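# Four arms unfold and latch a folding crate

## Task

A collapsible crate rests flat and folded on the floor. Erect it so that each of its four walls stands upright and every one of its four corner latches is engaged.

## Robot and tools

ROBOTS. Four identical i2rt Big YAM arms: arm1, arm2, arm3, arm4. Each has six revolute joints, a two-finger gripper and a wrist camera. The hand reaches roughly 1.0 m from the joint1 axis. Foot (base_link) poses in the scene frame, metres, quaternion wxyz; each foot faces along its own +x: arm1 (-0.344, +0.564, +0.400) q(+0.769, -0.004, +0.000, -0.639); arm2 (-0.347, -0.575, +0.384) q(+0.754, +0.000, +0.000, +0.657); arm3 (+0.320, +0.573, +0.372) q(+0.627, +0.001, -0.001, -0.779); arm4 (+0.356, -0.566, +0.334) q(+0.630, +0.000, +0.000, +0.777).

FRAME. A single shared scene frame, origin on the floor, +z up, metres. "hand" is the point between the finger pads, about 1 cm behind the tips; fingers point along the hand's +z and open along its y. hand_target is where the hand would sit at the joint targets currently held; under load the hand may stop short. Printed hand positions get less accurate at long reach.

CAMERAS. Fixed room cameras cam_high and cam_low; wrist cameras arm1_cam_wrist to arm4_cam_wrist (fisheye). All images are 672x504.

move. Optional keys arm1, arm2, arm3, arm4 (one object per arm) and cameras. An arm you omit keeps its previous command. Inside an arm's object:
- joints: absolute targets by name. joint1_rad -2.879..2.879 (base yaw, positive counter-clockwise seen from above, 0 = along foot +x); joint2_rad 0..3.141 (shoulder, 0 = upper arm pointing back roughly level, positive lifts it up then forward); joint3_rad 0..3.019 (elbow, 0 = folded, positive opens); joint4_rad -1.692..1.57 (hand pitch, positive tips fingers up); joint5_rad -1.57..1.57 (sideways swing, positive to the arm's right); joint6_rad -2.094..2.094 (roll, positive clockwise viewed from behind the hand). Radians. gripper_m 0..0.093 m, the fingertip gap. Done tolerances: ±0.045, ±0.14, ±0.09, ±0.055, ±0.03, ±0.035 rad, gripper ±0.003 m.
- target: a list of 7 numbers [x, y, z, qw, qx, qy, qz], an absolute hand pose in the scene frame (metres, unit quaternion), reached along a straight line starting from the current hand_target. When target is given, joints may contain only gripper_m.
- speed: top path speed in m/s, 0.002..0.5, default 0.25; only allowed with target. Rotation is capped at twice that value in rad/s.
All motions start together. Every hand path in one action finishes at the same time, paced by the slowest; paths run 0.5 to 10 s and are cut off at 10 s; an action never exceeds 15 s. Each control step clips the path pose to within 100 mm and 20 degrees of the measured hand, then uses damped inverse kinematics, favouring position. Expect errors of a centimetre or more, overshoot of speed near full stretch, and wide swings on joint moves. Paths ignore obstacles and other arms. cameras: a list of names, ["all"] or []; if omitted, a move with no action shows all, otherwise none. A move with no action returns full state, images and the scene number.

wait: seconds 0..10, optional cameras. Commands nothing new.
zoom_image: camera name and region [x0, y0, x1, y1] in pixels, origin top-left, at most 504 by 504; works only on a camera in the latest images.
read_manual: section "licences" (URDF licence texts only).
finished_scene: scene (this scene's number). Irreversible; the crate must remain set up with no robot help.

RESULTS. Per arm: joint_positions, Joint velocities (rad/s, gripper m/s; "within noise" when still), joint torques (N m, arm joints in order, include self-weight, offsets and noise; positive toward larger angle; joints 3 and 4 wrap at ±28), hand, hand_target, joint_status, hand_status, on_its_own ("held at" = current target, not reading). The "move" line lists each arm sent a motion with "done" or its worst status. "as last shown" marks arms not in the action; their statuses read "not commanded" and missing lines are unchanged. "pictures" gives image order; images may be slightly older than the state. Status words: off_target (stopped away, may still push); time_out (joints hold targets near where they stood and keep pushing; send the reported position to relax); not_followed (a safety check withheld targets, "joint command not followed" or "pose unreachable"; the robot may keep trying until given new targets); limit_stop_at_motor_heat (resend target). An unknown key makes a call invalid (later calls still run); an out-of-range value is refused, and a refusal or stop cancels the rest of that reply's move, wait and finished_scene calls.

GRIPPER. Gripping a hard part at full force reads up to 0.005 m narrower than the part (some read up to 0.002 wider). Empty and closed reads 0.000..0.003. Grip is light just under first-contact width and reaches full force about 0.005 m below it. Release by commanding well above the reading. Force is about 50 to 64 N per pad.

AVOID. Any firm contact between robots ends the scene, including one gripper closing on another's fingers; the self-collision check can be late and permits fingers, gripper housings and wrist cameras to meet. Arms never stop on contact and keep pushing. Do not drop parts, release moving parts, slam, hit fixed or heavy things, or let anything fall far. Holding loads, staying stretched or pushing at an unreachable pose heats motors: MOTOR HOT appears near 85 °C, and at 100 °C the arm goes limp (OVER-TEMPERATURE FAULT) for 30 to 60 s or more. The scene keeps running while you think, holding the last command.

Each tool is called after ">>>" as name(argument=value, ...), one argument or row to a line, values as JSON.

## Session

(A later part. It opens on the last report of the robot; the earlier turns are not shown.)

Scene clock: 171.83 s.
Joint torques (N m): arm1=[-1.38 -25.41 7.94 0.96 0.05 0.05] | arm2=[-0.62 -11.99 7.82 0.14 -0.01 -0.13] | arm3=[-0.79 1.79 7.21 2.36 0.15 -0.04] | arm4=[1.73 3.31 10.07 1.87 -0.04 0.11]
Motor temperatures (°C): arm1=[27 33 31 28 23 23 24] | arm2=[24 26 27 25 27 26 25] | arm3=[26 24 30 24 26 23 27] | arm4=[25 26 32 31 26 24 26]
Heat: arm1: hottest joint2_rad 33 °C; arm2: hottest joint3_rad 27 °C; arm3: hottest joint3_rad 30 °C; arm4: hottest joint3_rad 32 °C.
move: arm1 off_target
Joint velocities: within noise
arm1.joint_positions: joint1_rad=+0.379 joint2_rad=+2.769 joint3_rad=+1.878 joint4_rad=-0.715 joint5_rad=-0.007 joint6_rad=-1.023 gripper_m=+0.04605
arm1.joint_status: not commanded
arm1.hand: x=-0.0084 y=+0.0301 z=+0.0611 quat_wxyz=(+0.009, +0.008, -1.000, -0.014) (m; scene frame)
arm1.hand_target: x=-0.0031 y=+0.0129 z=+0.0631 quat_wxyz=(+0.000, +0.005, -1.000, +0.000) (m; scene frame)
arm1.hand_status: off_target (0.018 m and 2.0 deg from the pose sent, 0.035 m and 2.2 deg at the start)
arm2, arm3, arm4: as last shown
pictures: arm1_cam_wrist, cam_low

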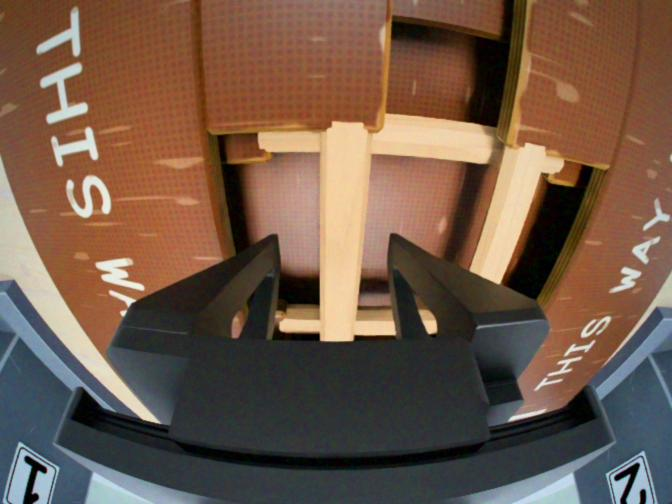

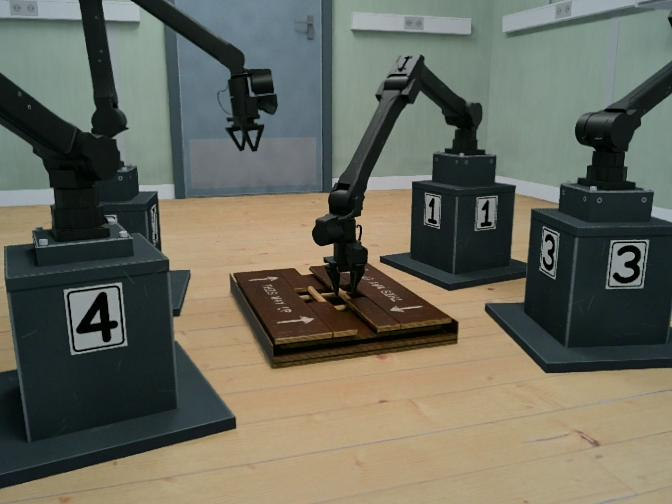

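>>> move(
  arm1={"target": [-0.009, 0.0085, 0.049, 0, -0.005, 1, 0], "speed": 0.08},
  cameras=["arm1_cam_wrist", "cam_low"],
)

>>> zoom_image(
  camera="cam_low",
  region=[260, 200, 420, 340],
)

>>> zoom_image(
  camera="arm1_cam_wrist",
  region=[200, 50, 500, 350],
)

Scene clock: 175.47 s.
Joint torques (N m): arm1=[-1.2 -24.94 8.18 0.76 -0.01 -0.02] | arm2=[-0.5 -11.99 7.8 0.14 0 -0.12] | arm3=[-0.5 1.9 7.09 2.3 0.15 -0.01] | arm4=[1.73 3.31 10.07 1.87 -0.03 0.11]
Motor temperatures (°C): arm1=[27 32 31 28 23 23 24] | arm2=[24 26 27 25 27 26 25] | arm3=[26 24 30 24 26 23 27] | arm4=[25 26 32 31 26 24 26]
Heat: arm1: hottest joint2_rad 32 °C; arm2: hottest joint3_rad 27 °C; arm3: hottest joint3_rad 30 °C; arm4: hottest joint3_rad 32 °C.
move: arm1 off_target
Joint velocities: within noise
arm1.joint_positions: joint1_rad=+0.370 joint2_rad=+2.795 joint3_rad=+1.901 joint4_rad=-0.709 joint5_rad=-0.007 joint6_rad=-1.023 gripper_m=+0.04605
arm1.joint_status: not commanded
arm1.hand: x=-0.0125 y=+0.0256 z=+0.0505 quat_wxyz=(+0.008, +0.003, -1.000, -0.013) (m; scene frame)
arm1.hand_target: x=-0.0086 y=+0.0091 z=+0.0495 quat_wxyz=(+0.000, +0.005, -1.000, +0.001) (m; scene frame)
arm1.hand_status: off_target (0.018 m and 1.8 deg from the pose sent, 0.025 m and 2.0 deg at the start)
arm2, arm3, arm4: as last shown
pictures: arm1_cam_wrist, cam_low

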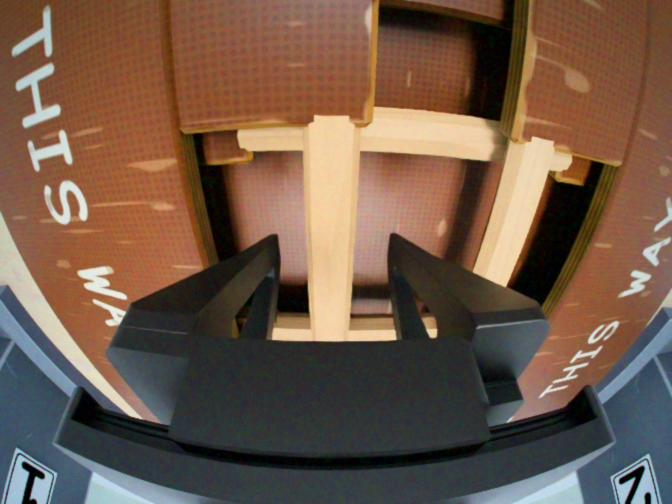

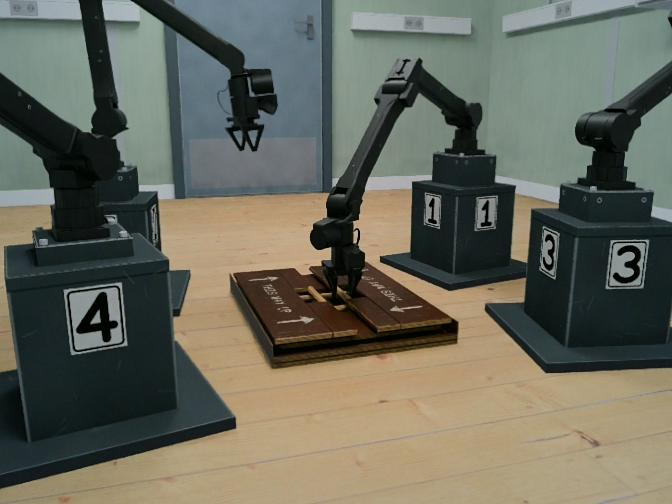

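Scaled by 3.150 from the camera's 672x504 image, which has a finer 960x720 frame.

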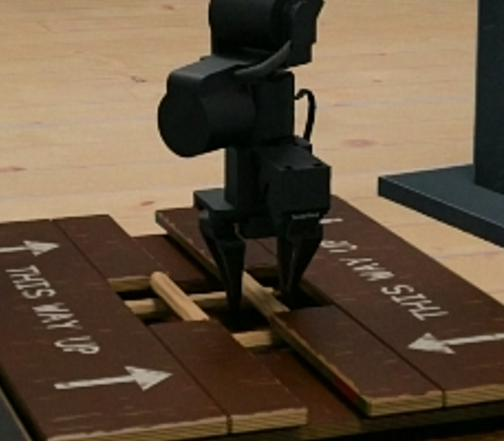

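Scaled by 1.680 from the camera's 672x504 image, which has a finer 960x720 frame.

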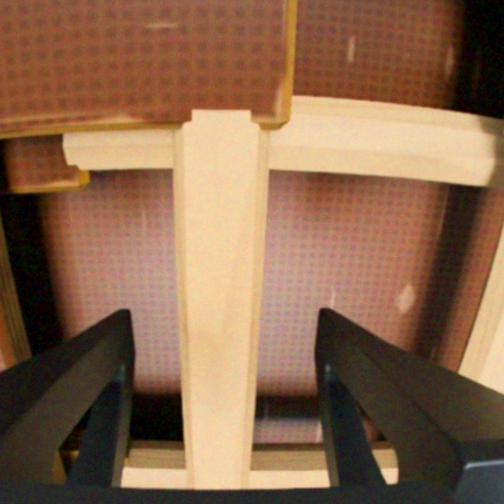

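>>> move(
  arm1={"joints": {"gripper_m": 0.017}},
  cameras=["arm1_cam_wrist"],
)

>>> zoom_image(
  camera="arm1_cam_wrist",
  region=[200, 50, 500, 350],
)

Scene clock: 190.70 s.
Joint torques (N m): arm1=[-0.97 -25.52 8.21 0.91 0.05 -0.01] | arm2=[-0.56 -11.99 7.8 0.14 -0.01 -0.12] | arm3=[-0.85 2.32 7.19 2.35 0.12 -0.03] | arm4=[1.67 3.25 10.07 1.85 -0.04 0.11]
Motor temperatures (°C): arm1=[27 32 31 27 23 23 25] | arm2=[24 26 27 25 27 26 25] | arm3=[26 24 30 24 26 23 27] | arm4=[25 26 32 30 26 24 26]
Heat: arm1: hottest joint2_rad 32 °C; arm2: hottest joint3_rad 27 °C; arm3: hottest joint3_rad 30 °C; arm4: hottest joint3_rad 32 °C.
move: arm1 done
Joint velocities: within noise
arm1.joint_positions: joint1_rad=+0.370 joint2_rad=+2.797 joint3_rad=+1.901 joint4_rad=-0.710 joint5_rad=-0.012 joint6_rad=-1.014 gripper_m=+0.01767
arm1.joint_status: all done
arm1.hand: x=-0.0124 y=+0.0270 z=+0.0496 quat_wxyz=(+0.007, -0.001, -1.000, -0.015) (m; scene frame)
arm1.hand_target: x=-0.0084 y=+0.0101 z=+0.0489 quat_wxyz=(-0.002, +0.001, -1.000, -0.001) (m; scene frame)
arm1.hand_status: not commanded
arm2, arm3, arm4: as last shown
pictures: arm1_cam_wrist

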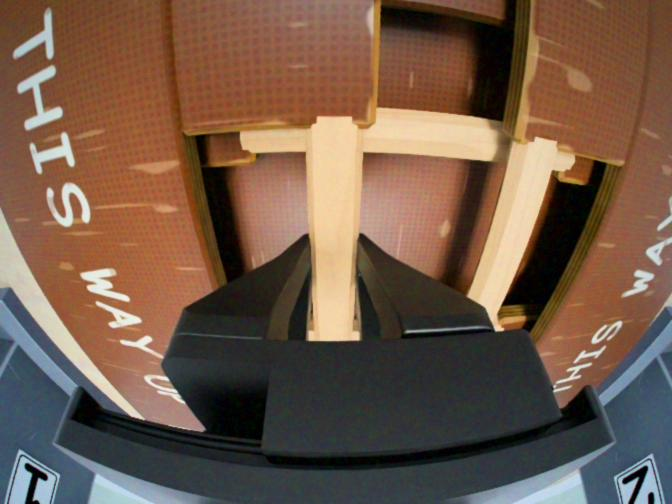

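Scaled by 1.680 from the camera's 672x504 image, which has a finer 960x720 frame.

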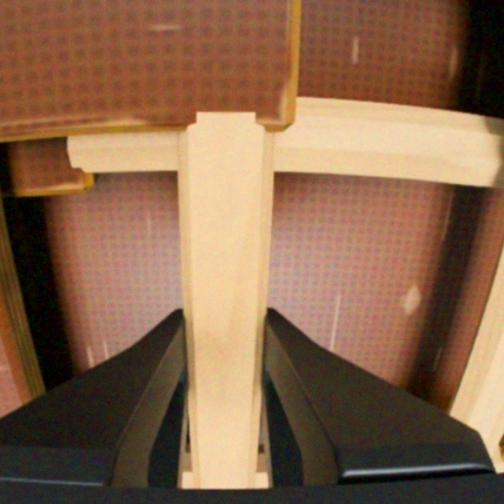

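>>> move(
  arm1={"joints": {"gripper_m": 0.012}},
)

>>> move(
  arm1={"target": [-0.006, 0.042, 0.112, 0, -0.003, 0.9962, -0.0872], "speed": 0.08},
  cameras=["arm1_cam_wrist", "cam_low", "cam_high"],
)

Scene clock: 194.00 s.
Joint torques (N m): arm1=[-1.38 -24.88 8.01 0.9 0.04 -0.02] | arm2=[-0.5 -11.93 7.8 0.13 -0.01 -0.13] | arm3=[-0.26 1.49 7.13 2.3 0.11 -0.02] | arm4=[1.73 3.31 10.07 1.85 -0.04 0.11]
Motor temperatures (°C): arm1=[27 32 31 27 23 23 25] | arm2=[24 26 27 25 27 26 25] | arm3=[26 24 30 24 26 23 27] | arm4=[25 26 32 30 26 24 26]
Heat: arm1: hottest joint2_rad 32 °C; arm2: hottest joint3_rad 27 °C; arm3: hottest joint3_rad 30 °C; arm4: hottest joint3_rad 32 °C.
move: arm1 off_target
Joint velocities: within noise
arm1.joint_positions: joint1_rad=+0.370 joint2_rad=+2.797 joint3_rad=+1.901 joint4_rad=-0.710 joint5_rad=-0.012 joint6_rad=-1.014 gripper_m=+0.01737
arm1.joint_status: gripper_m off_target (ended at +0.01738, target +0.01200)
arm1.hand: x=-0.0124 y=+0.0270 z=+0.0496 quat_wxyz=(+0.007, -0.001, -1.000, -0.015) (m; scene frame)
arm1.hand_target: x=-0.0084 y=+0.0101 z=+0.0489 quat_wxyz=(-0.002, +0.001, -1.000, -0.001) (m; scene frame)
arm1.hand_status: not commanded
arm2.joint_positions: joint1_rad=+0.006 joint2_rad=+1.498 joint3_rad=+0.892 joint4_rad=-0.867 joint5_rad=+0.001 joint6_rad=-0.400 gripper_m=+0.09398
arm2.joint_status: not commanded
arm2.hand: x=-0.2941 y=-0.1785 z=+0.4331 quat_wxyz=(-0.043, +0.795, -0.605, -0.024) (m; scene frame)
arm2.hand_target: x=-0.2907 y=-0.1704 z=+0.4400 quat_wxyz=(-0.048, +0.795, -0.604, -0.026) (m; scene frame)
arm2.hand_status: not commanded
arm3, arm4: as last shown
pictures: none

Scene clock: 195.80 s.
Joint torques (N m): arm1=[0.67 -27.99 2.95 0.06 0 0.14] | arm2=[-0.5 -12.04 7.8 0.13 0 -0.13] | arm3=[-0.62 1.85 7.2 2.3 0.11 0.01] | arm4=[1.73 3.31 10.09 1.85 -0.04 0.11]
Motor temperatures (°C): arm1=[27 32 31 27 23 23 25] | arm2=[24 26 27 25 27 26 25] | arm3=[26 24 30 24 26 23 27] | arm4=[25 26 32 30 26 24 26]
Heat: arm1: hottest joint2_rad 32 °C; arm2: hottest joint3_rad 27 °C; arm3: hottest joint3_rad 30 °C; arm4: hottest joint3_rad 32 °C.
move: arm1 off_target
Joint velocities: within noise
arm1.joint_positions: joint1_rad=+0.402 joint2_rad=+2.614 joint3_rad=+1.606 joint4_rad=-0.405 joint5_rad=+0.099 joint6_rad=-0.989 gripper_m=+0.01735
arm1.joint_status: not commanded
arm1.hand: x=-0.0139 y=+0.0319 z=+0.0963 quat_wxyz=(+0.000, -0.001, -0.995, +0.096) (m; scene frame)
arm1.hand_target: x=-0.0075 y=+0.0377 z=+0.1116 quat_wxyz=(-0.001, +0.001, -0.996, +0.093) (m; scene frame)
arm1.hand_status: off_target (0.020 m and 1.1 deg from the pose sent, 0.065 m and 11.8 deg at the start)
arm2, arm3, arm4: as last shown
pictures: arm1_cam_wrist, cam_high, cam_low

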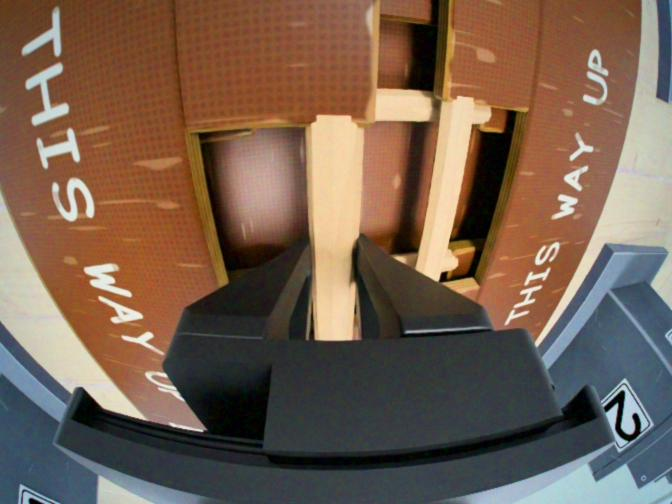

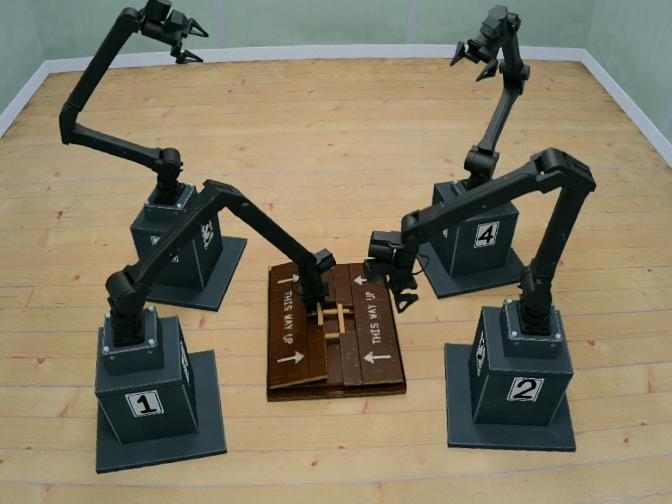

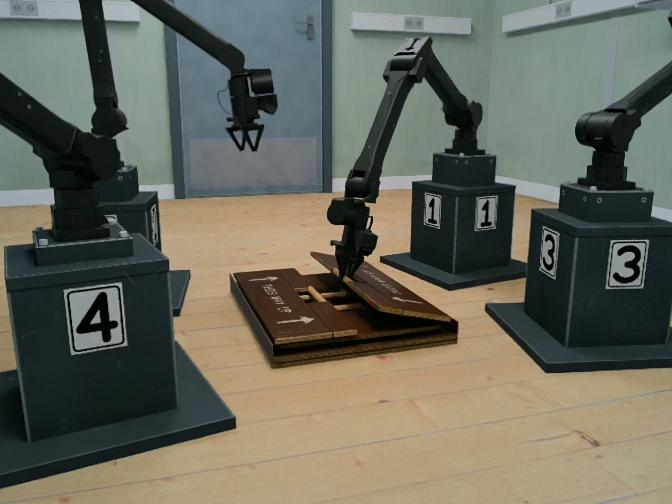

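>>> move(
  arm1={"target": [-0.006, 0.076, 0.172, 0, -0.003, 0.9848, -0.1736], "speed": 0.1},
)

>>> move(
  arm1={"target": [-0.006, 0.124, 0.212, 0, -0.003, 0.9659, -0.2588], "speed": 0.1},
  cameras=["arm1_cam_wrist", "cam_low", "cam_high"],
)

Scene clock: 198.43 s.
Joint torques (N m): arm1=[0.91 -25.35 2.63 0.31 0.08 0.17] | arm2=[-0.62 -12.04 7.8 0.16 -0.01 -0.13] | arm3=[-0.62 1.9 7.09 2.3 0.13 -0.01] | arm4=[1.79 3.25 10.09 1.85 -0.04 0.11]
Motor temperatures (°C): arm1=[27 32 31 27 23 23 25] | arm2=[24 26 27 25 27 26 25] | arm3=[26 24 30 24 26 23 27] | arm4=[25 26 32 30 26 24 26]
Heat: arm1: hottest joint2_rad 32 °C; arm2: hottest joint3_rad 27 °C; arm3: hottest joint3_rad 30 °C; arm4: hottest joint3_rad 32 °C.
move: arm1 off_target
Joint velocities: within noise
arm1.joint_positions: joint1_rad=+0.459 joint2_rad=+2.412 joint3_rad=+1.335 joint4_rad=-0.206 joint5_rad=+0.209 joint6_rad=-0.955 gripper_m=+0.01689
arm1.joint_status: not commanded
arm1.hand: x=-0.0148 y=+0.0614 z=+0.1628 quat_wxyz=(+0.002, +0.000, -0.984, +0.179) (m; scene frame)
arm1.hand_target: x=-0.0100 y=+0.0728 z=+0.1718 quat_wxyz=(+0.001, +0.003, -0.985, +0.174) (m; scene frame)
arm1.hand_status: off_target (0.019 m and 0.8 deg from the pose sent, 0.088 m and 9.0 deg at the start)
arm2, arm3, arm4: as last shown
pictures: none

Scene clock: 199.97 s.
Joint torques (N m): arm1=[2.61 -23.36 2.09 0.73 -0.19 0.27] | arm2=[-0.56 -11.99 7.8 0.14 -0.01 -0.12] | arm3=[-0.67 1.61 7.21 2.37 0.14 0.01] | arm4=[1.73 3.31 10.07 1.87 -0.04 0.11]
Motor temperatures (°C): arm1=[27 32 31 27 23 23 25] | arm2=[24 26 27 25 27 26 25] | arm3=[26 24 30 24 26 23 27] | arm4=[25 26 32 30 26 24 26]
Heat: arm1: hottest joint2_rad 32 °C; arm2: hottest joint3_rad 27 °C; arm3: hottest joint3_rad 30 °C; arm4: hottest joint3_rad 32 °C.
move: arm1 off_target
Joint velocities: within noise
arm1.joint_positions: joint1_rad=+0.548 joint2_rad=+2.274 joint3_rad=+1.103 joint4_rad=+0.009 joint5_rad=+0.356 joint6_rad=-0.905 gripper_m=+0.01664
arm1.joint_status: not commanded
arm1.hand: x=-0.0151 y=+0.1049 z=+0.2069 quat_wxyz=(+0.007, -0.003, -0.964, +0.268) (m; scene frame)
arm1.hand_target: x=-0.0059 y=+0.1228 z=+0.2121 quat_wxyz=(+0.000, +0.004, -0.966, +0.259) (m; scene frame)
arm1.hand_status: off_target (0.022 m and 1.5 deg from the pose sent, 0.080 m and 9.4 deg at the start)
arm2, arm3, arm4: as last shown
pictures: arm1_cam_wrist, cam_high, cam_low

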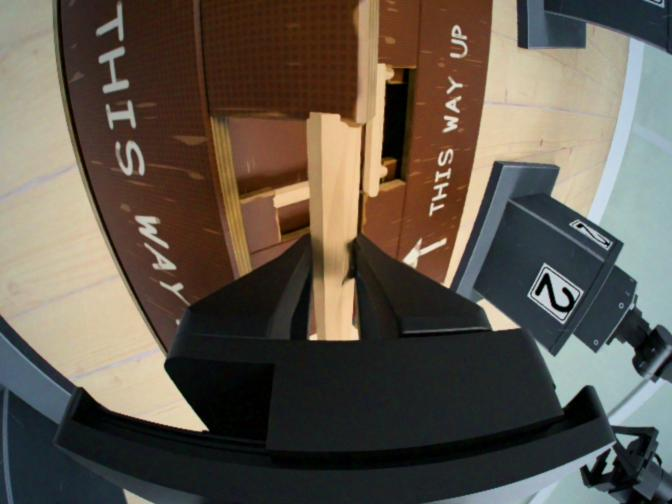

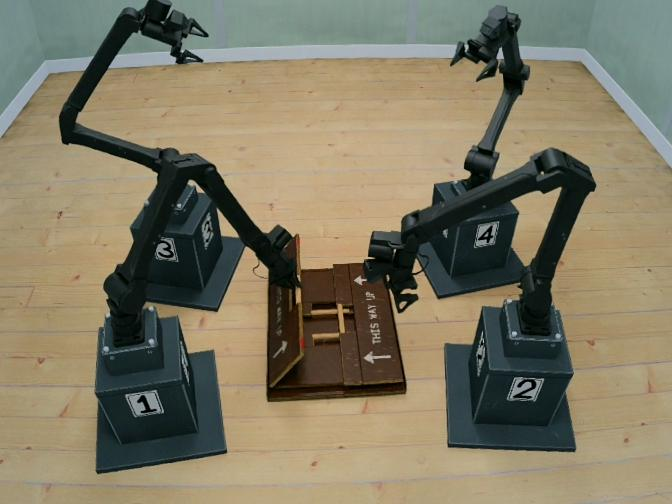

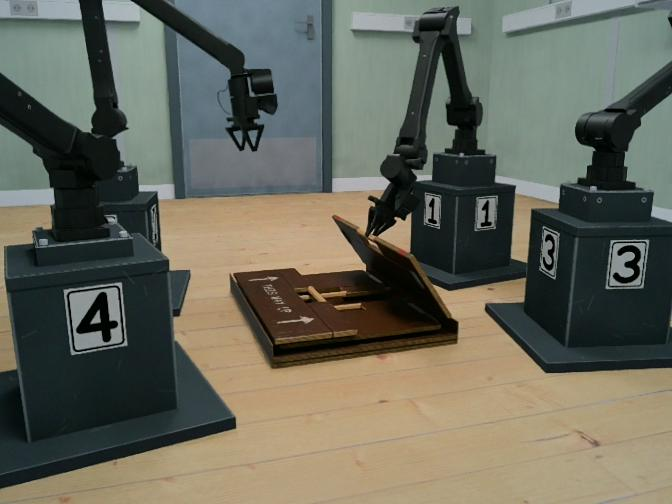

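>>> move(
  arm1={"target": [-0.006, 0.185, 0.243, 0, -0.003, 0.9483, -0.3173], "speed": 0.1},
)

>>> move(
  arm1={"target": [-0.006, 0.222, 0.247, 0, -0.003, 0.9239, -0.3827], "speed": 0.08},
  cameras=["arm1_cam_wrist", "cam_low", "cam_high"],
)

Scene clock: 204.60 s.
Joint torques (N m): arm1=[2.32 -21.07 1.69 0.94 -0.21 0.31] | arm2=[-0.56 -11.99 7.8 0.14 -0.01 -0.13] | arm3=[-0.73 1.67 7.27 2.3 0.1 -0.02] | arm4=[1.73 3.31 10.09 1.87 -0.03 0.11]
Motor temperatures (°C): arm1=[27 32 31 27 23 23 25] | arm2=[24 26 27 25 27 26 25] | arm3=[26 24 30 24 26 23 27] | arm4=[25 26 32 30 26 24 26]
Heat: arm1: hottest joint2_rad 32 °C; arm2: hottest joint3_rad 27 °C; arm3: hottest joint3_rad 30 °C; arm4: hottest joint3_rad 32 °C.
move: arm1 off_target
Joint velocities: within noise
arm1.joint_positions: joint1_rad=+0.669 joint2_rad=+2.168 joint3_rad=+0.914 joint4_rad=+0.127 joint5_rad=+0.493 joint6_rad=-0.817 gripper_m=+0.01665
arm1.joint_status: not commanded
arm1.hand: x=-0.0166 y=+0.1674 z=+0.2377 quat_wxyz=(+0.014, -0.005, -0.946, +0.322) (m; scene frame)
arm1.hand_target: x=-0.0079 y=+0.1849 z=+0.2423 quat_wxyz=(+0.004, +0.004, -0.949, +0.315) (m; scene frame)
arm1.hand_status: off_target (0.021 m and 2.0 deg from the pose sent, 0.088 m and 6.1 deg at the start)
arm2: as last shown
arm3.joint_positions: joint1_rad=+0.368 joint2_rad=+0.508 joint3_rad=+1.375 joint4_rad=-1.360 joint5_rad=-0.070 joint6_rad=+0.635 gripper_m=+0.09396
arm3.joint_status: not commanded
arm3.hand: x=+0.3593 y=+0.3880 z=+0.9196 quat_wxyz=(-0.486, -0.725, -0.459, +0.167) (m; scene frame)
arm3.hand_target: x=+0.3588 y=+0.3913 z=+0.9281 quat_wxyz=(-0.494, -0.720, -0.456, +0.170) (m; scene frame)
arm3.hand_status: not commanded
arm4.joint_positions: joint1_rad=+0.790 joint2_rad=+0.548 joint3_rad=+1.366 joint4_rad=-1.267 joint5_rad=+0.241 joint6_rad=-0.097 gripper_m=+0.09396
arm4.joint_status: not commanded
arm4.hand: x=+0.1989 y=-0.4149 z=+0.8936 quat_wxyz=(-0.270, +0.802, -0.260, -0.465) (m; scene frame)
arm4.hand_target: x=+0.2019 y=-0.4169 z=+0.9028 quat_wxyz=(-0.272, +0.796, -0.260, -0.474) (m; scene frame)
arm4.hand_status: not commanded
pictures: none

Scene clock: 206.10 s.
Joint torques (N m): arm1=[2.73 -18.96 1.4 1.81 -0.02 0.28] | arm2=[-0.56 -11.99 7.79 0.14 0 -0.13] | arm3=[-0.44 1.79 7.3 2.3 0.12 -0.01] | arm4=[1.73 3.25 10.07 1.85 -0.04 0.11]
Motor temperatures (°C): arm1=[27 32 31 27 23 23 25] | arm2=[24 26 27 25 27 26 25] | arm3=[26 24 30 24 26 23 27] | arm4=[25 26 32 30 26 24 26]
Heat: arm1: hottest joint2_rad 32 °C; arm2: hottest joint3_rad 27 °C; arm3: hottest joint3_rad 30 °C; arm4: hottest joint3_rad 32 °C.
move: arm1 off_target
Joint velocities: within noise
arm1.joint_positions: joint1_rad=+0.774 joint2_rad=+2.168 joint3_rad=+0.810 joint4_rad=+0.284 joint5_rad=+0.639 joint6_rad=-0.765 gripper_m=+0.01668
arm1.joint_status: not commanded
arm1.hand: x=-0.0175 y=+0.2060 z=+0.2443 quat_wxyz=(+0.016, -0.006, -0.922, +0.386) (m; scene frame)
arm1.hand_target: x=-0.0066 y=+0.2205 z=+0.2472 quat_wxyz=(+0.001, +0.003, -0.924, +0.383) (m; scene frame)
arm1.hand_status: off_target (0.020 m and 2.1 deg from the pose sent, 0.056 m and 7.6 deg at the start)
arm2, arm3, arm4: as last shown
pictures: arm1_cam_wrist, cam_high, cam_low

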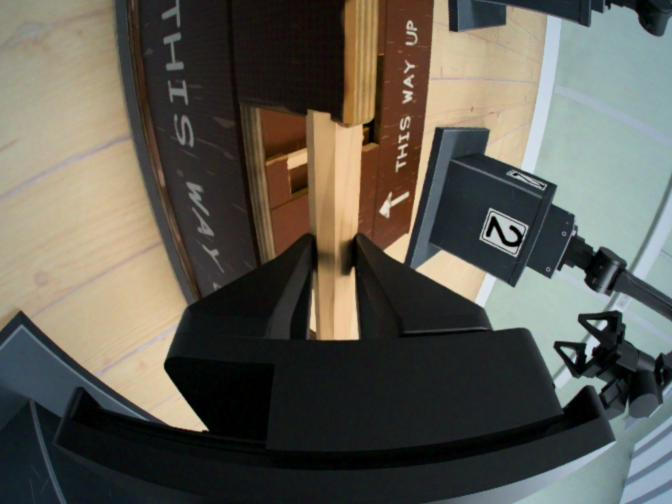

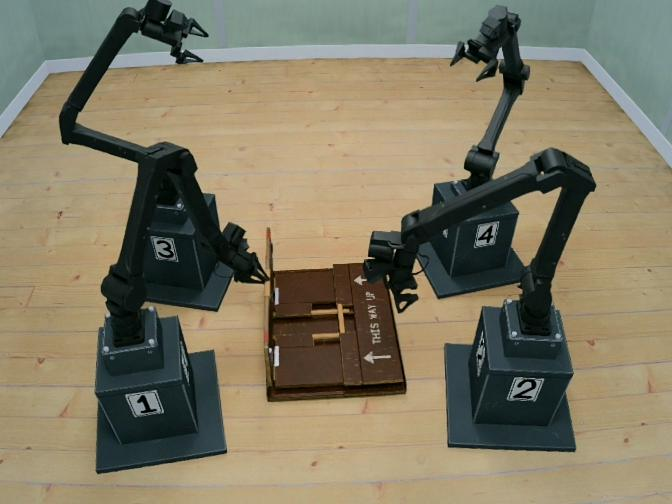

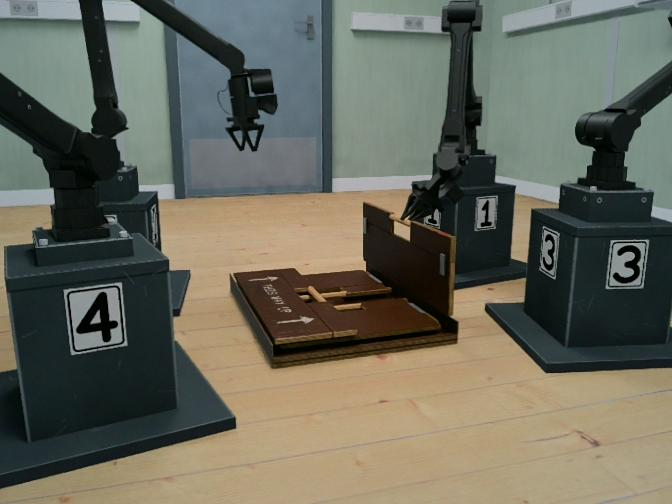

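>>> zoom_image(
  camera="cam_low",
  region=[220, 190, 470, 380],
)

>>> zoom_image(
  camera="cam_high",
  region=[230, 210, 420, 410],
)

Scaled by 2.016 from the camera's 672x504 image, which has a finer 960x720 frame.

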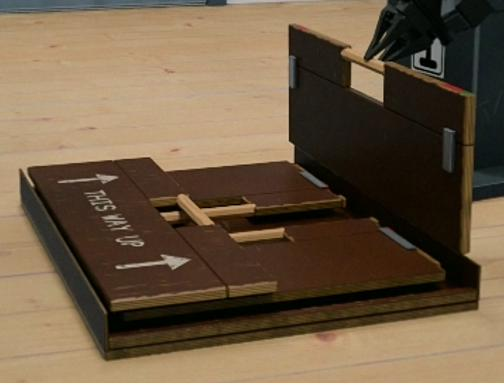

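Scaled by 2.520 from the camera's 672x504 image, which has a finer 960x720 frame.

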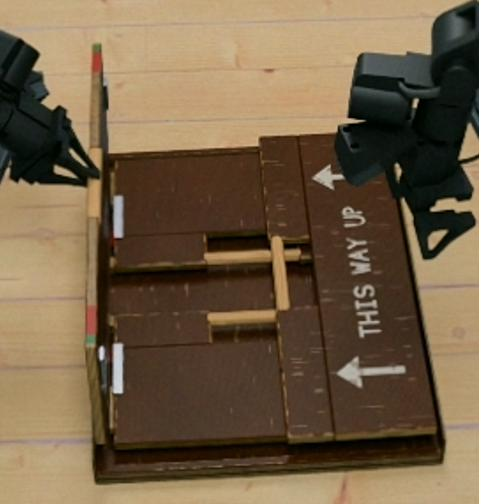

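>>> move(
  arm4={"joints": {"joint1_rad": 0.422, "joint2_rad": 2.02, "joint3_rad": 1.749, "joint4_rad": -1.30, "joint5_rad": 0.0, "joint6_rad": -0.984, "gripper_m": 0.05}},
  cameras=["arm4_cam_wrist", "cam_high"],
)

>>> zoom_image(
  camera="arm4_cam_wrist",
  region=[150, 0, 520, 300],
)

Scene clock: 213.53 s.
Joint torques (N m): arm1=[2.9 -18.9 1.33 1.72 0.07 0.26] | arm2=[-0.56 -11.99 7.8 0.14 -0.01 -0.13] | arm3=[-0.5 1.73 7.19 2.28 0.1 0.03] | arm4=[1.14 -20.25 10.67 -0.51 -0.22 -0.12]
Motor temperatures (°C): arm1=[27 32 31 27 23 23 25] | arm2=[24 26 28 25 27 26 25] | arm3=[26 24 30 24 26 23 27] | arm4=[25 26 32 30 26 24 26]
Heat: arm1: hottest joint2_rad 32 °C; arm2: hottest joint3_rad 28 °C; arm3: hottest joint3_rad 30 °C; arm4: hottest joint3_rad 32 °C.
move: arm4 done
Joint velocities: within noise
arm1, arm2, arm3: as last shown
arm1.hand_target: x=-0.0065 y=+0.2205 z=+0.2472 quat_wxyz=(+0.001, +0.003, -0.924, +0.383) (m; scene frame)
arm4.joint_positions: joint1_rad=+0.419 joint2_rad=+2.022 joint3_rad=+1.736 joint4_rad=-1.290 joint5_rad=+0.011 joint6_rad=-0.956 gripper_m=+0.05007
arm4.joint_status: all done
arm4.hand: x=-0.0018 y=-0.0682 z=+0.4202 quat_wxyz=(-0.001, +1.000, +0.006, +0.006) (m; scene frame)
arm4.hand_target: x=+0.0004 y=-0.0641 z=+0.4189 quat_wxyz=(+0.002, +1.000, +0.012, +0.007) (m; scene frame)
arm4.hand_status: not commanded
pictures: arm4_cam_wrist, cam_high

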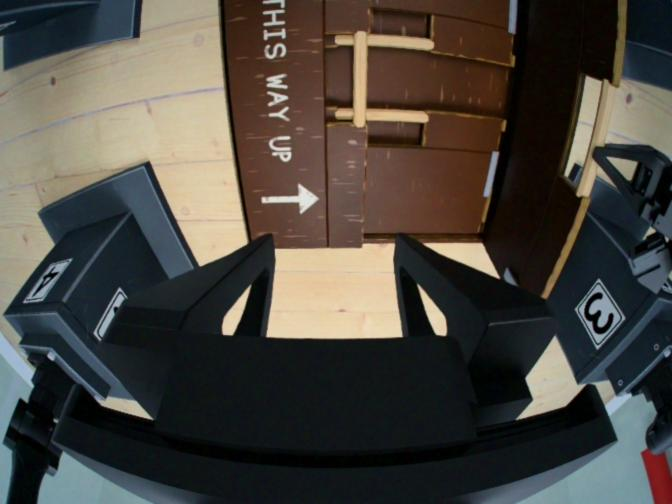

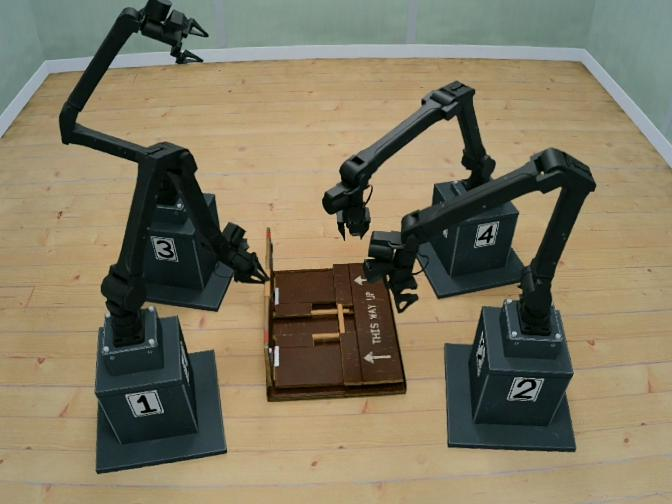

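Scaled by 1.362 from the camera's 672x504 image, which has a finer 960x720 frame.

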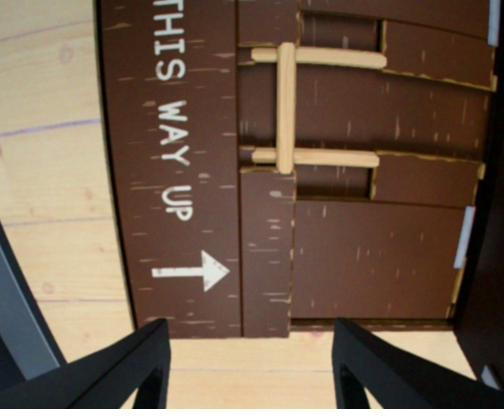

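>>> move(
  arm4={"target": [-0.022, -0.036, 0.12, 0, 1, 0.008, 0], "speed": 0.2, "joints": {"gripper_m": 0.046}},
  cameras=["arm4_cam_wrist", "cam_low"],
)

Scene clock: 219.60 s.
Joint torques (N m): arm1=[2.43 -19.08 1.24 1.63 0.01 0.32] | arm2=[-0.56 -11.99 7.8 0.14 0 -0.13] | arm3=[-1.32 1.55 7.15 2.37 0.16 0.01] | arm4=[1.14 -21.95 10.17 0.2 -0.23 -0.03]
Motor temperatures (°C): arm1=[27 32 31 27 23 23 25] | arm2=[24 26 28 25 27 26 25] | arm3=[26 24 30 24 26 23 27] | arm4=[25 26 32 30 26 25 26]
Heat: arm1: hottest joint2_rad 32 °C; arm2: hottest joint3_rad 28 °C; arm3: hottest joint3_rad 30 °C; arm4: hottest joint3_rad 32 °C.
move: arm4 off_target
Joint velocities: within noise
arm1, arm2, arm3: as last shown
arm4.joint_positions: joint1_rad=+0.419 joint2_rad=+2.499 joint3_rad=+1.728 joint4_rad=-0.824 joint5_rad=+0.002 joint6_rad=-0.956 gripper_m=+0.04607
arm4.joint_status: all done
arm4.hand: x=-0.0152 y=-0.0526 z=+0.1233 quat_wxyz=(+0.009, +1.000, +0.006, +0.008) (m; scene frame)
arm4.hand_target: x=-0.0198 y=-0.0388 z=+0.1211 quat_wxyz=(+0.000, +1.000, +0.008, +0.000) (m; scene frame)
arm4.hand_status: off_target (0.018 m and 1.4 deg from the pose sent, 0.303 m and 0.7 deg at the start)
pictures: arm4_cam_wrist, cam_low

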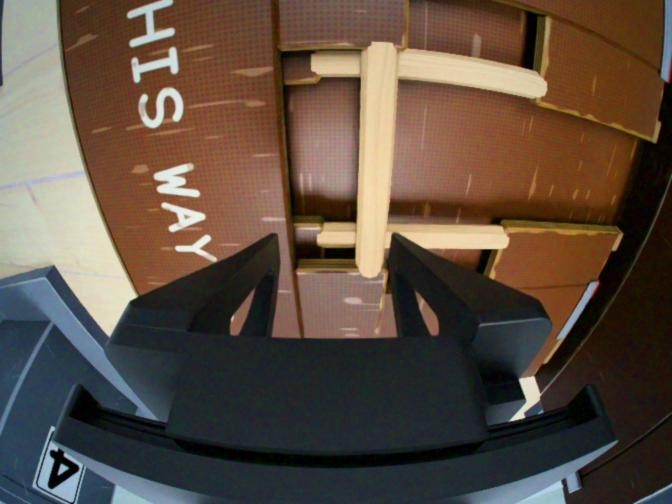

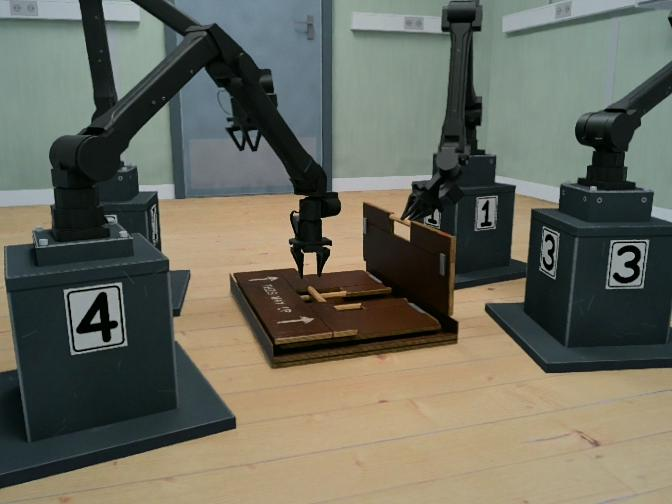

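>>> move(
  arm4={"target": [-0.025, -0.015, 0.083, 0, 1, 0.008, 0], "speed": 0.15},
  cameras=["arm4_cam_wrist"],
)

Scene clock: 223.70 s.
Joint torques (N m): arm1=[3.19 -19.25 1.51 1.68 0.01 0.32] | arm2=[-0.56 -11.99 7.79 0.13 -0.01 -0.13] | arm3=[-0.38 1.49 7.31 2.26 0.11 -0.01] | arm4=[1.61 -22.24 10.54 -0.5 -0.23 -0.11]
Motor temperatures (°C): arm1=[27 33 30 27 23 23 26] | arm2=[24 26 28 25 27 26 25] | arm3=[26 24 30 24 26 23 27] | arm4=[25 26 32 30 26 25 26]
Heat: arm1: hottest joint2_rad 33 °C; arm2: hottest joint3_rad 28 °C; arm3: hottest joint3_rad 30 °C; arm4: hottest joint3_rad 32 °C.
move: arm4 off_target
Joint velocities: within noise
arm1, arm3: as last shown
arm2.joint_positions: joint1_rad=+0.006 joint2_rad=+1.498 joint3_rad=+0.892 joint4_rad=-0.867 joint5_rad=+0.001 joint6_rad=-0.400 gripper_m=+0.09398
arm2.joint_status: not commanded
arm2.hand: x=-0.2941 y=-0.1785 z=+0.4331 quat_wxyz=(-0.043, +0.795, -0.605, -0.024) (m; scene frame)
arm2.hand_target: x=-0.2907 y=-0.1704 z=+0.4400 quat_wxyz=(-0.048, +0.795, -0.604, -0.026) (m; scene frame)
arm2.hand_status: not commanded
arm4.joint_positions: joint1_rad=+0.404 joint2_rad=+2.613 joint3_rad=+1.863 joint4_rad=-0.824 joint5_rad=+0.002 joint6_rad=-0.964 gripper_m=+0.04607
arm4.joint_status: not commanded
arm4.hand: x=-0.0236 y=-0.0238 z=+0.0891 quat_wxyz=(+0.000, +1.000, +0.002, +0.001) (m; scene frame)
arm4.hand_target: x=-0.0242 y=-0.0156 z=+0.0826 quat_wxyz=(+0.000, +1.000, +0.008, +0.000) (m; scene frame)
arm4.hand_status: off_target (0.011 m and 0.7 deg from the pose sent, 0.056 m and 1.4 deg at the start)
pictures: arm4_cam_wrist

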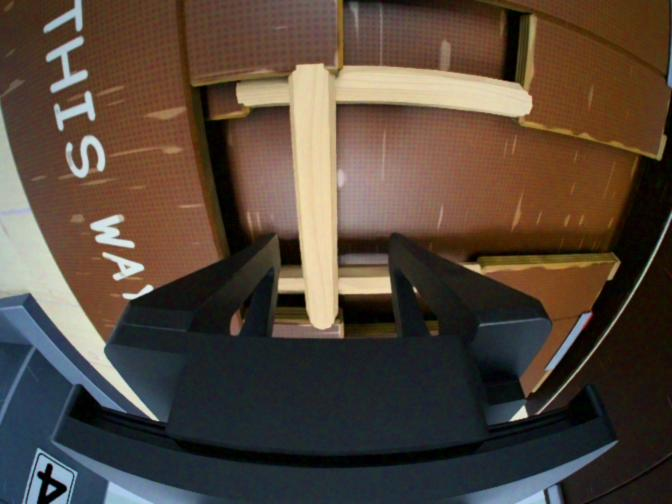

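>>> move(
  arm4={"target": [-0.022, -0.034, 0.046, 0, 1, 0.006, 0], "speed": 0.1},
  cameras=["arm4_cam_wrist", "cam_low"],
)

Scene clock: 227.57 s.
Joint torques (N m): arm1=[2.67 -18.73 1.33 1.61 0.01 0.26] | arm2=[-0.62 -11.99 7.8 0.16 -0.01 -0.12] | arm3=[-0.21 1.85 7.24 2.33 0.1 0.02] | arm4=[2.26 -22.01 6.79 0.42 -0.22 0.09]
Motor temperatures (°C): arm1=[27 33 30 27 23 23 26] | arm2=[24 26 28 25 27 26 25] | arm3=[26 24 30 24 26 23 27] | arm4=[25 27 31 30 26 25 26]
Heat: arm1: hottest joint2_rad 33 °C; arm2: hottest joint3_rad 28 °C; arm3: hottest joint3_rad 30 °C; arm4: hottest joint3_rad 31 °C.
move: arm4 off_target
Joint velocities: within noise
arm1, arm2, arm3: as last shown
arm4.joint_positions: joint1_rad=+0.404 joint2_rad=+2.647 joint3_rad=+1.863 joint4_rad=-0.762 joint5_rad=+0.002 joint6_rad=-0.964 gripper_m=+0.04607
arm4.joint_status: not commanded
arm4.hand: x=-0.0248 y=-0.0220 z=+0.0676 quat_wxyz=(-0.011, +1.000, +0.002, -0.006) (m; scene frame)
arm4.hand_target: x=-0.0215 y=-0.0346 z=+0.0470 quat_wxyz=(+0.000, +1.000, +0.006, +0.000) (m; scene frame)
arm4.hand_status: off_target (0.025 m and 1.5 deg from the pose sent, 0.044 m and 0.4 deg at the start)
pictures: arm4_cam_wrist, cam_low

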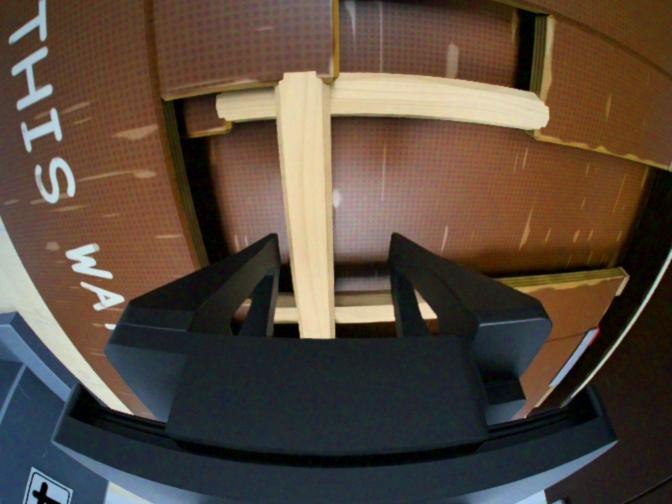

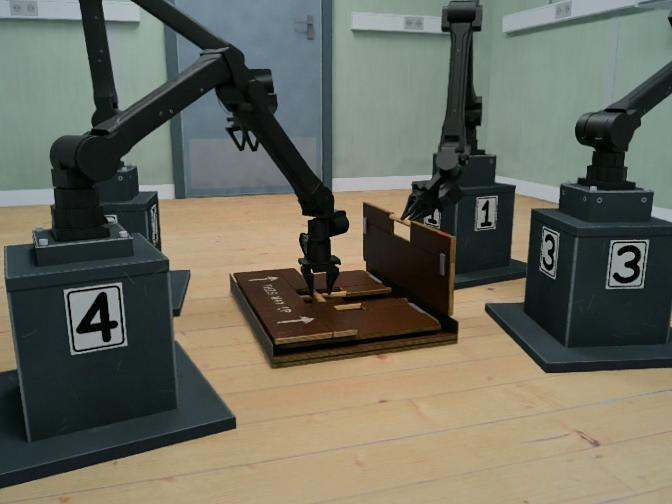

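>>> move(
  arm4={"target": [-0.020, -0.047, 0.040, 0, 1, 0.006, 0], "speed": 0.1},
  cameras=["arm4_cam_wrist", "cam_low"],
)

Scene clock: 230.03 s.
Joint torques (N m): arm1=[2.78 -19.25 1.28 1.7 0 0.29] | arm2=[-0.56 -11.99 7.8 0.16 -0.01 -0.12] | arm3=[-0.44 1.96 7.23 2.36 0.13 0.02] | arm4=[2.55 -22.42 6.15 0.39 -0.2 0.18]
Motor temperatures (°C): arm1=[27 33 30 27 23 23 26] | arm2=[24 26 28 25 27 26 25] | arm3=[26 24 30 24 26 23 27] | arm4=[24 27 31 30 26 25 26]
Heat: arm1: hottest joint2_rad 33 °C; arm2: hottest joint3_rad 28 °C; arm3: hottest joint3_rad 30 °C; arm4: hottest joint3_rad 31 °C.
move: arm4 off_target
Joint velocities: within noise
arm1, arm2, arm3: as last shown
arm4.joint_positions: joint1_rad=+0.421 joint2_rad=+2.647 joint3_rad=+1.822 joint4_rad=-0.727 joint5_rad=+0.002 joint6_rad=-0.964 gripper_m=+0.04607
arm4.joint_status: not commanded
arm4.hand: x=-0.0263 y=-0.0390 z=+0.0566 quat_wxyz=(-0.008, +1.000, +0.011, -0.005) (m; scene frame)
arm4.hand_target: x=-0.0239 y=-0.0513 z=+0.0406 quat_wxyz=(+0.001, +1.000, +0.011, +0.001) (m; scene frame)
arm4.hand_status: off_target (0.019 m and 1.2 deg from the pose sent, 0.038 m and 1.5 deg at the start)
pictures: arm4_cam_wrist, cam_low

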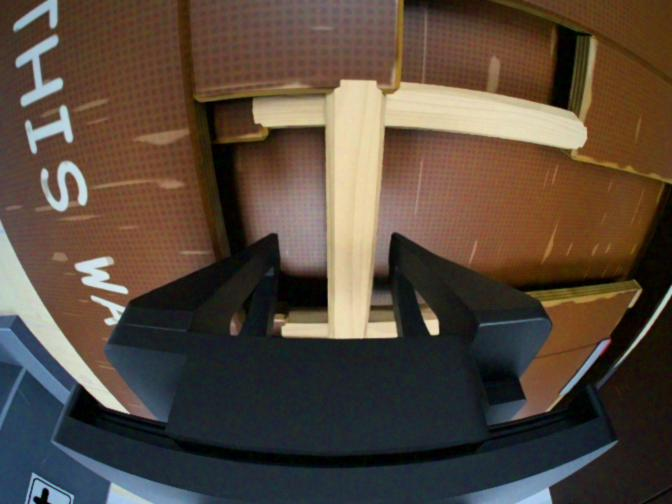

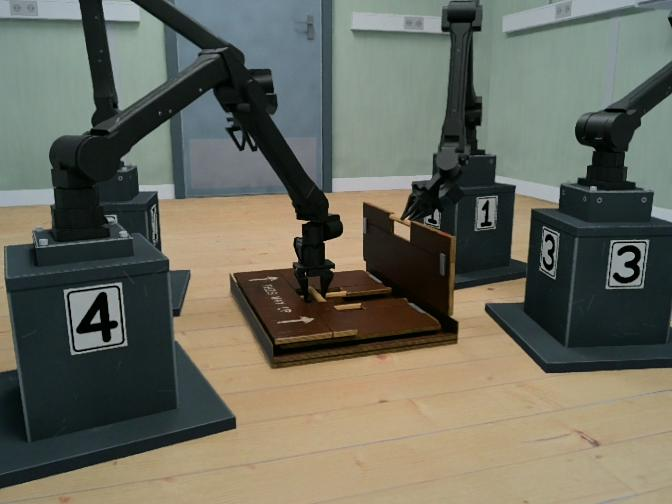

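>>> move(
  arm4={"target": [-0.026, -0.0185, 0.031, 0, 1, 0.008, 0], "speed": 0.1},
  cameras=["arm4_cam_wrist"],
)

Scene clock: 233.70 s.
Joint torques (N m): arm1=[2.84 -18.61 1.51 1.81 0 0.28] | arm2=[-0.56 -11.99 7.8 0.13 0 -0.13] | arm3=[-0.73 1.96 7.17 2.5 0.15 0.03] | arm4=[0.97 -22.12 10.29 -0.51 -0.23 -0.05]
Motor temperatures (°C): arm1=[27 33 30 27 23 23 26] | arm2=[24 26 28 25 27 26 25] | arm3=[26 24 30 24 26 23 27] | arm4=[24 27 31 30 26 25 26]
Heat: arm1: hottest joint2_rad 33 °C; arm2: hottest joint3_rad 28 °C; arm3: hottest joint3_rad 30 °C; arm4: hottest joint3_rad 31 °C.
move: arm4 off_target
Joint velocities: within noise
arm1, arm2, arm3: as last shown
arm4.joint_positions: joint1_rad=+0.401 joint2_rad=+2.710 joint3_rad=+1.919 joint4_rad=-0.773 joint5_rad=+0.002 joint6_rad=-0.967 gripper_m=+0.04607
arm4.joint_status: not commanded
arm4.hand: x=-0.0232 y=-0.0207 z=+0.0422 quat_wxyz=(-0.003, +1.000, +0.002, -0.001) (m; scene frame)
arm4.hand_target: x=-0.0216 y=-0.0157 z=+0.0311 quat_wxyz=(-0.001, +1.000, +0.005, -0.001) (m; scene frame)
arm4.hand_status: off_target (0.012 m and 0.8 deg from the pose sent, 0.033 m and 1.1 deg at the start)
pictures: arm4_cam_wrist

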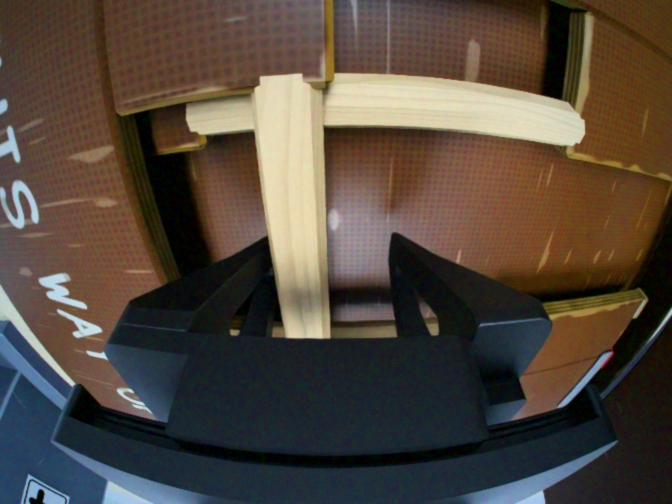

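>>> move(
  arm4={"target": [-0.022, -0.043, 0.034, 0, 1, 0.006, 0], "speed": 0.1},
  cameras=["arm4_cam_wrist"],
)

Scene clock: 236.33 s.
Joint torques (N m): arm1=[2.32 -18.49 1.33 1.55 0 0.32] | arm2=[-0.56 -11.93 7.8 0.13 0 -0.12] | arm3=[-0.32 1.49 7.24 2.35 0.14 0.02] | arm4=[2.43 -25 6.04 0.31 -0.21 0.2]
Motor temperatures (°C): arm1=[27 33 30 27 23 23 26] | arm2=[24 26 28 25 27 26 25] | arm3=[26 24 30 24 26 23 27] | arm4=[24 28 31 30 26 25 26]
Heat: arm1: hottest joint2_rad 33 °C; arm2: hottest joint3_rad 28 °C; arm3: hottest joint3_rad 30 °C; arm4: hottest joint3_rad 31 °C.
move: arm4 done
Joint velocities: within noise
arm1, arm2: as last shown
arm3.joint_positions: joint1_rad=+0.368 joint2_rad=+0.508 joint3_rad=+1.375 joint4_rad=-1.360 joint5_rad=-0.070 joint6_rad=+0.635 gripper_m=+0.09396
arm3.joint_status: not commanded
arm3.hand: x=+0.3593 y=+0.3880 z=+0.9196 quat_wxyz=(-0.486, -0.725, -0.459, +0.167) (m; scene frame)
arm3.hand_target: x=+0.3588 y=+0.3913 z=+0.9281 quat_wxyz=(-0.494, -0.720, -0.456, +0.170) (m; scene frame)
arm3.hand_status: not commanded
arm4.joint_positions: joint1_rad=+0.421 joint2_rad=+2.697 joint3_rad=+1.854 joint4_rad=-0.735 joint5_rad=+0.002 joint6_rad=-0.964 gripper_m=+0.04607
arm4.joint_status: not commanded
arm4.hand: x=-0.0228 y=-0.0439 z=+0.0332 quat_wxyz=(+0.002, +1.000, +0.011, +0.003) (m; scene frame)
arm4.hand_target: x=-0.0259 y=-0.0461 z=+0.0340 quat_wxyz=(+0.000, +1.000, +0.008, +0.000) (m; scene frame)
arm4.hand_status: done (0.001 m and 0.7 deg from the pose sent, 0.024 m and 0.6 deg at the start)
pictures: arm4_cam_wrist

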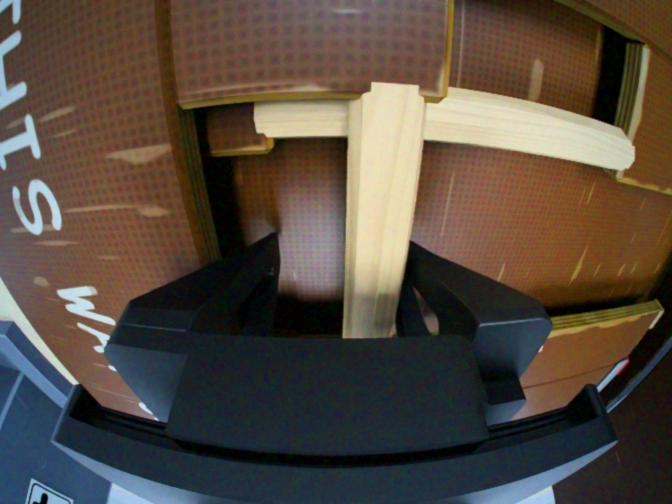

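>>> move(
  arm4={"target": [-0.022, -0.031, 0.050, 0, 1, 0.006, 0], "speed": 0.1},
  cameras=["arm4_cam_wrist"],
)

Scene clock: 238.60 s.
Joint torques (N m): arm1=[2.73 -18.67 1.21 1.63 0.05 0.24] | arm2=[-0.56 -11.99 7.8 0.14 -0.01 -0.12] | arm3=[-0.56 1.85 7.21 2.29 0.14 0] | arm4=[1.26 -24.76 8.28 -0.54 -0.23 0.06]
Motor temperatures (°C): arm1=[27 33 30 27 23 23 26] | arm2=[24 26 28 25 27 26 25] | arm3=[26 24 30 24 26 23 27] | arm4=[24 28 31 30 26 25 26]
Heat: arm1: hottest joint2_rad 33 °C; arm2: hottest joint3_rad 28 °C; arm3: hottest joint3_rad 30 °C; arm4: hottest joint3_rad 31 °C.
move: arm4 done
Joint velocities: within noise
arm1.joint_positions: joint1_rad=+0.774 joint2_rad=+2.168 joint3_rad=+0.810 joint4_rad=+0.284 joint5_rad=+0.639 joint6_rad=-0.765 gripper_m=+0.01668
arm1.joint_status: not commanded
arm1.hand: x=-0.0175 y=+0.2060 z=+0.2443 quat_wxyz=(+0.016, -0.006, -0.922, +0.386) (m; scene frame)
arm1.hand_target: x=-0.0065 y=+0.2205 z=+0.2472 quat_wxyz=(+0.001, +0.003, -0.924, +0.383) (m; scene frame)
arm1.hand_status: not commanded
arm2, arm3: as last shown
arm4.joint_positions: joint1_rad=+0.412 joint2_rad=+2.680 joint3_rad=+1.854 joint4_rad=-0.755 joint5_rad=+0.002 joint6_rad=-0.964 gripper_m=+0.04607
arm4.joint_status: not commanded
arm4.hand: x=-0.0193 y=-0.0386 z=+0.0438 quat_wxyz=(+0.004, +1.000, +0.006, +0.004) (m; scene frame)
arm4.hand_target: x=-0.0199 y=-0.0287 z=+0.0505 quat_wxyz=(-0.001, +1.000, +0.004, -0.001) (m; scene frame)
arm4.hand_status: done (0.010 m and 0.6 deg from the pose sent, 0.021 m and 0.7 deg at the start)
pictures: arm4_cam_wrist

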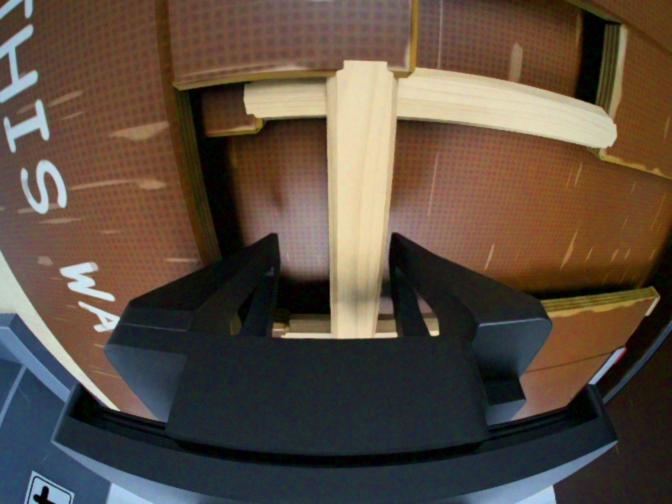

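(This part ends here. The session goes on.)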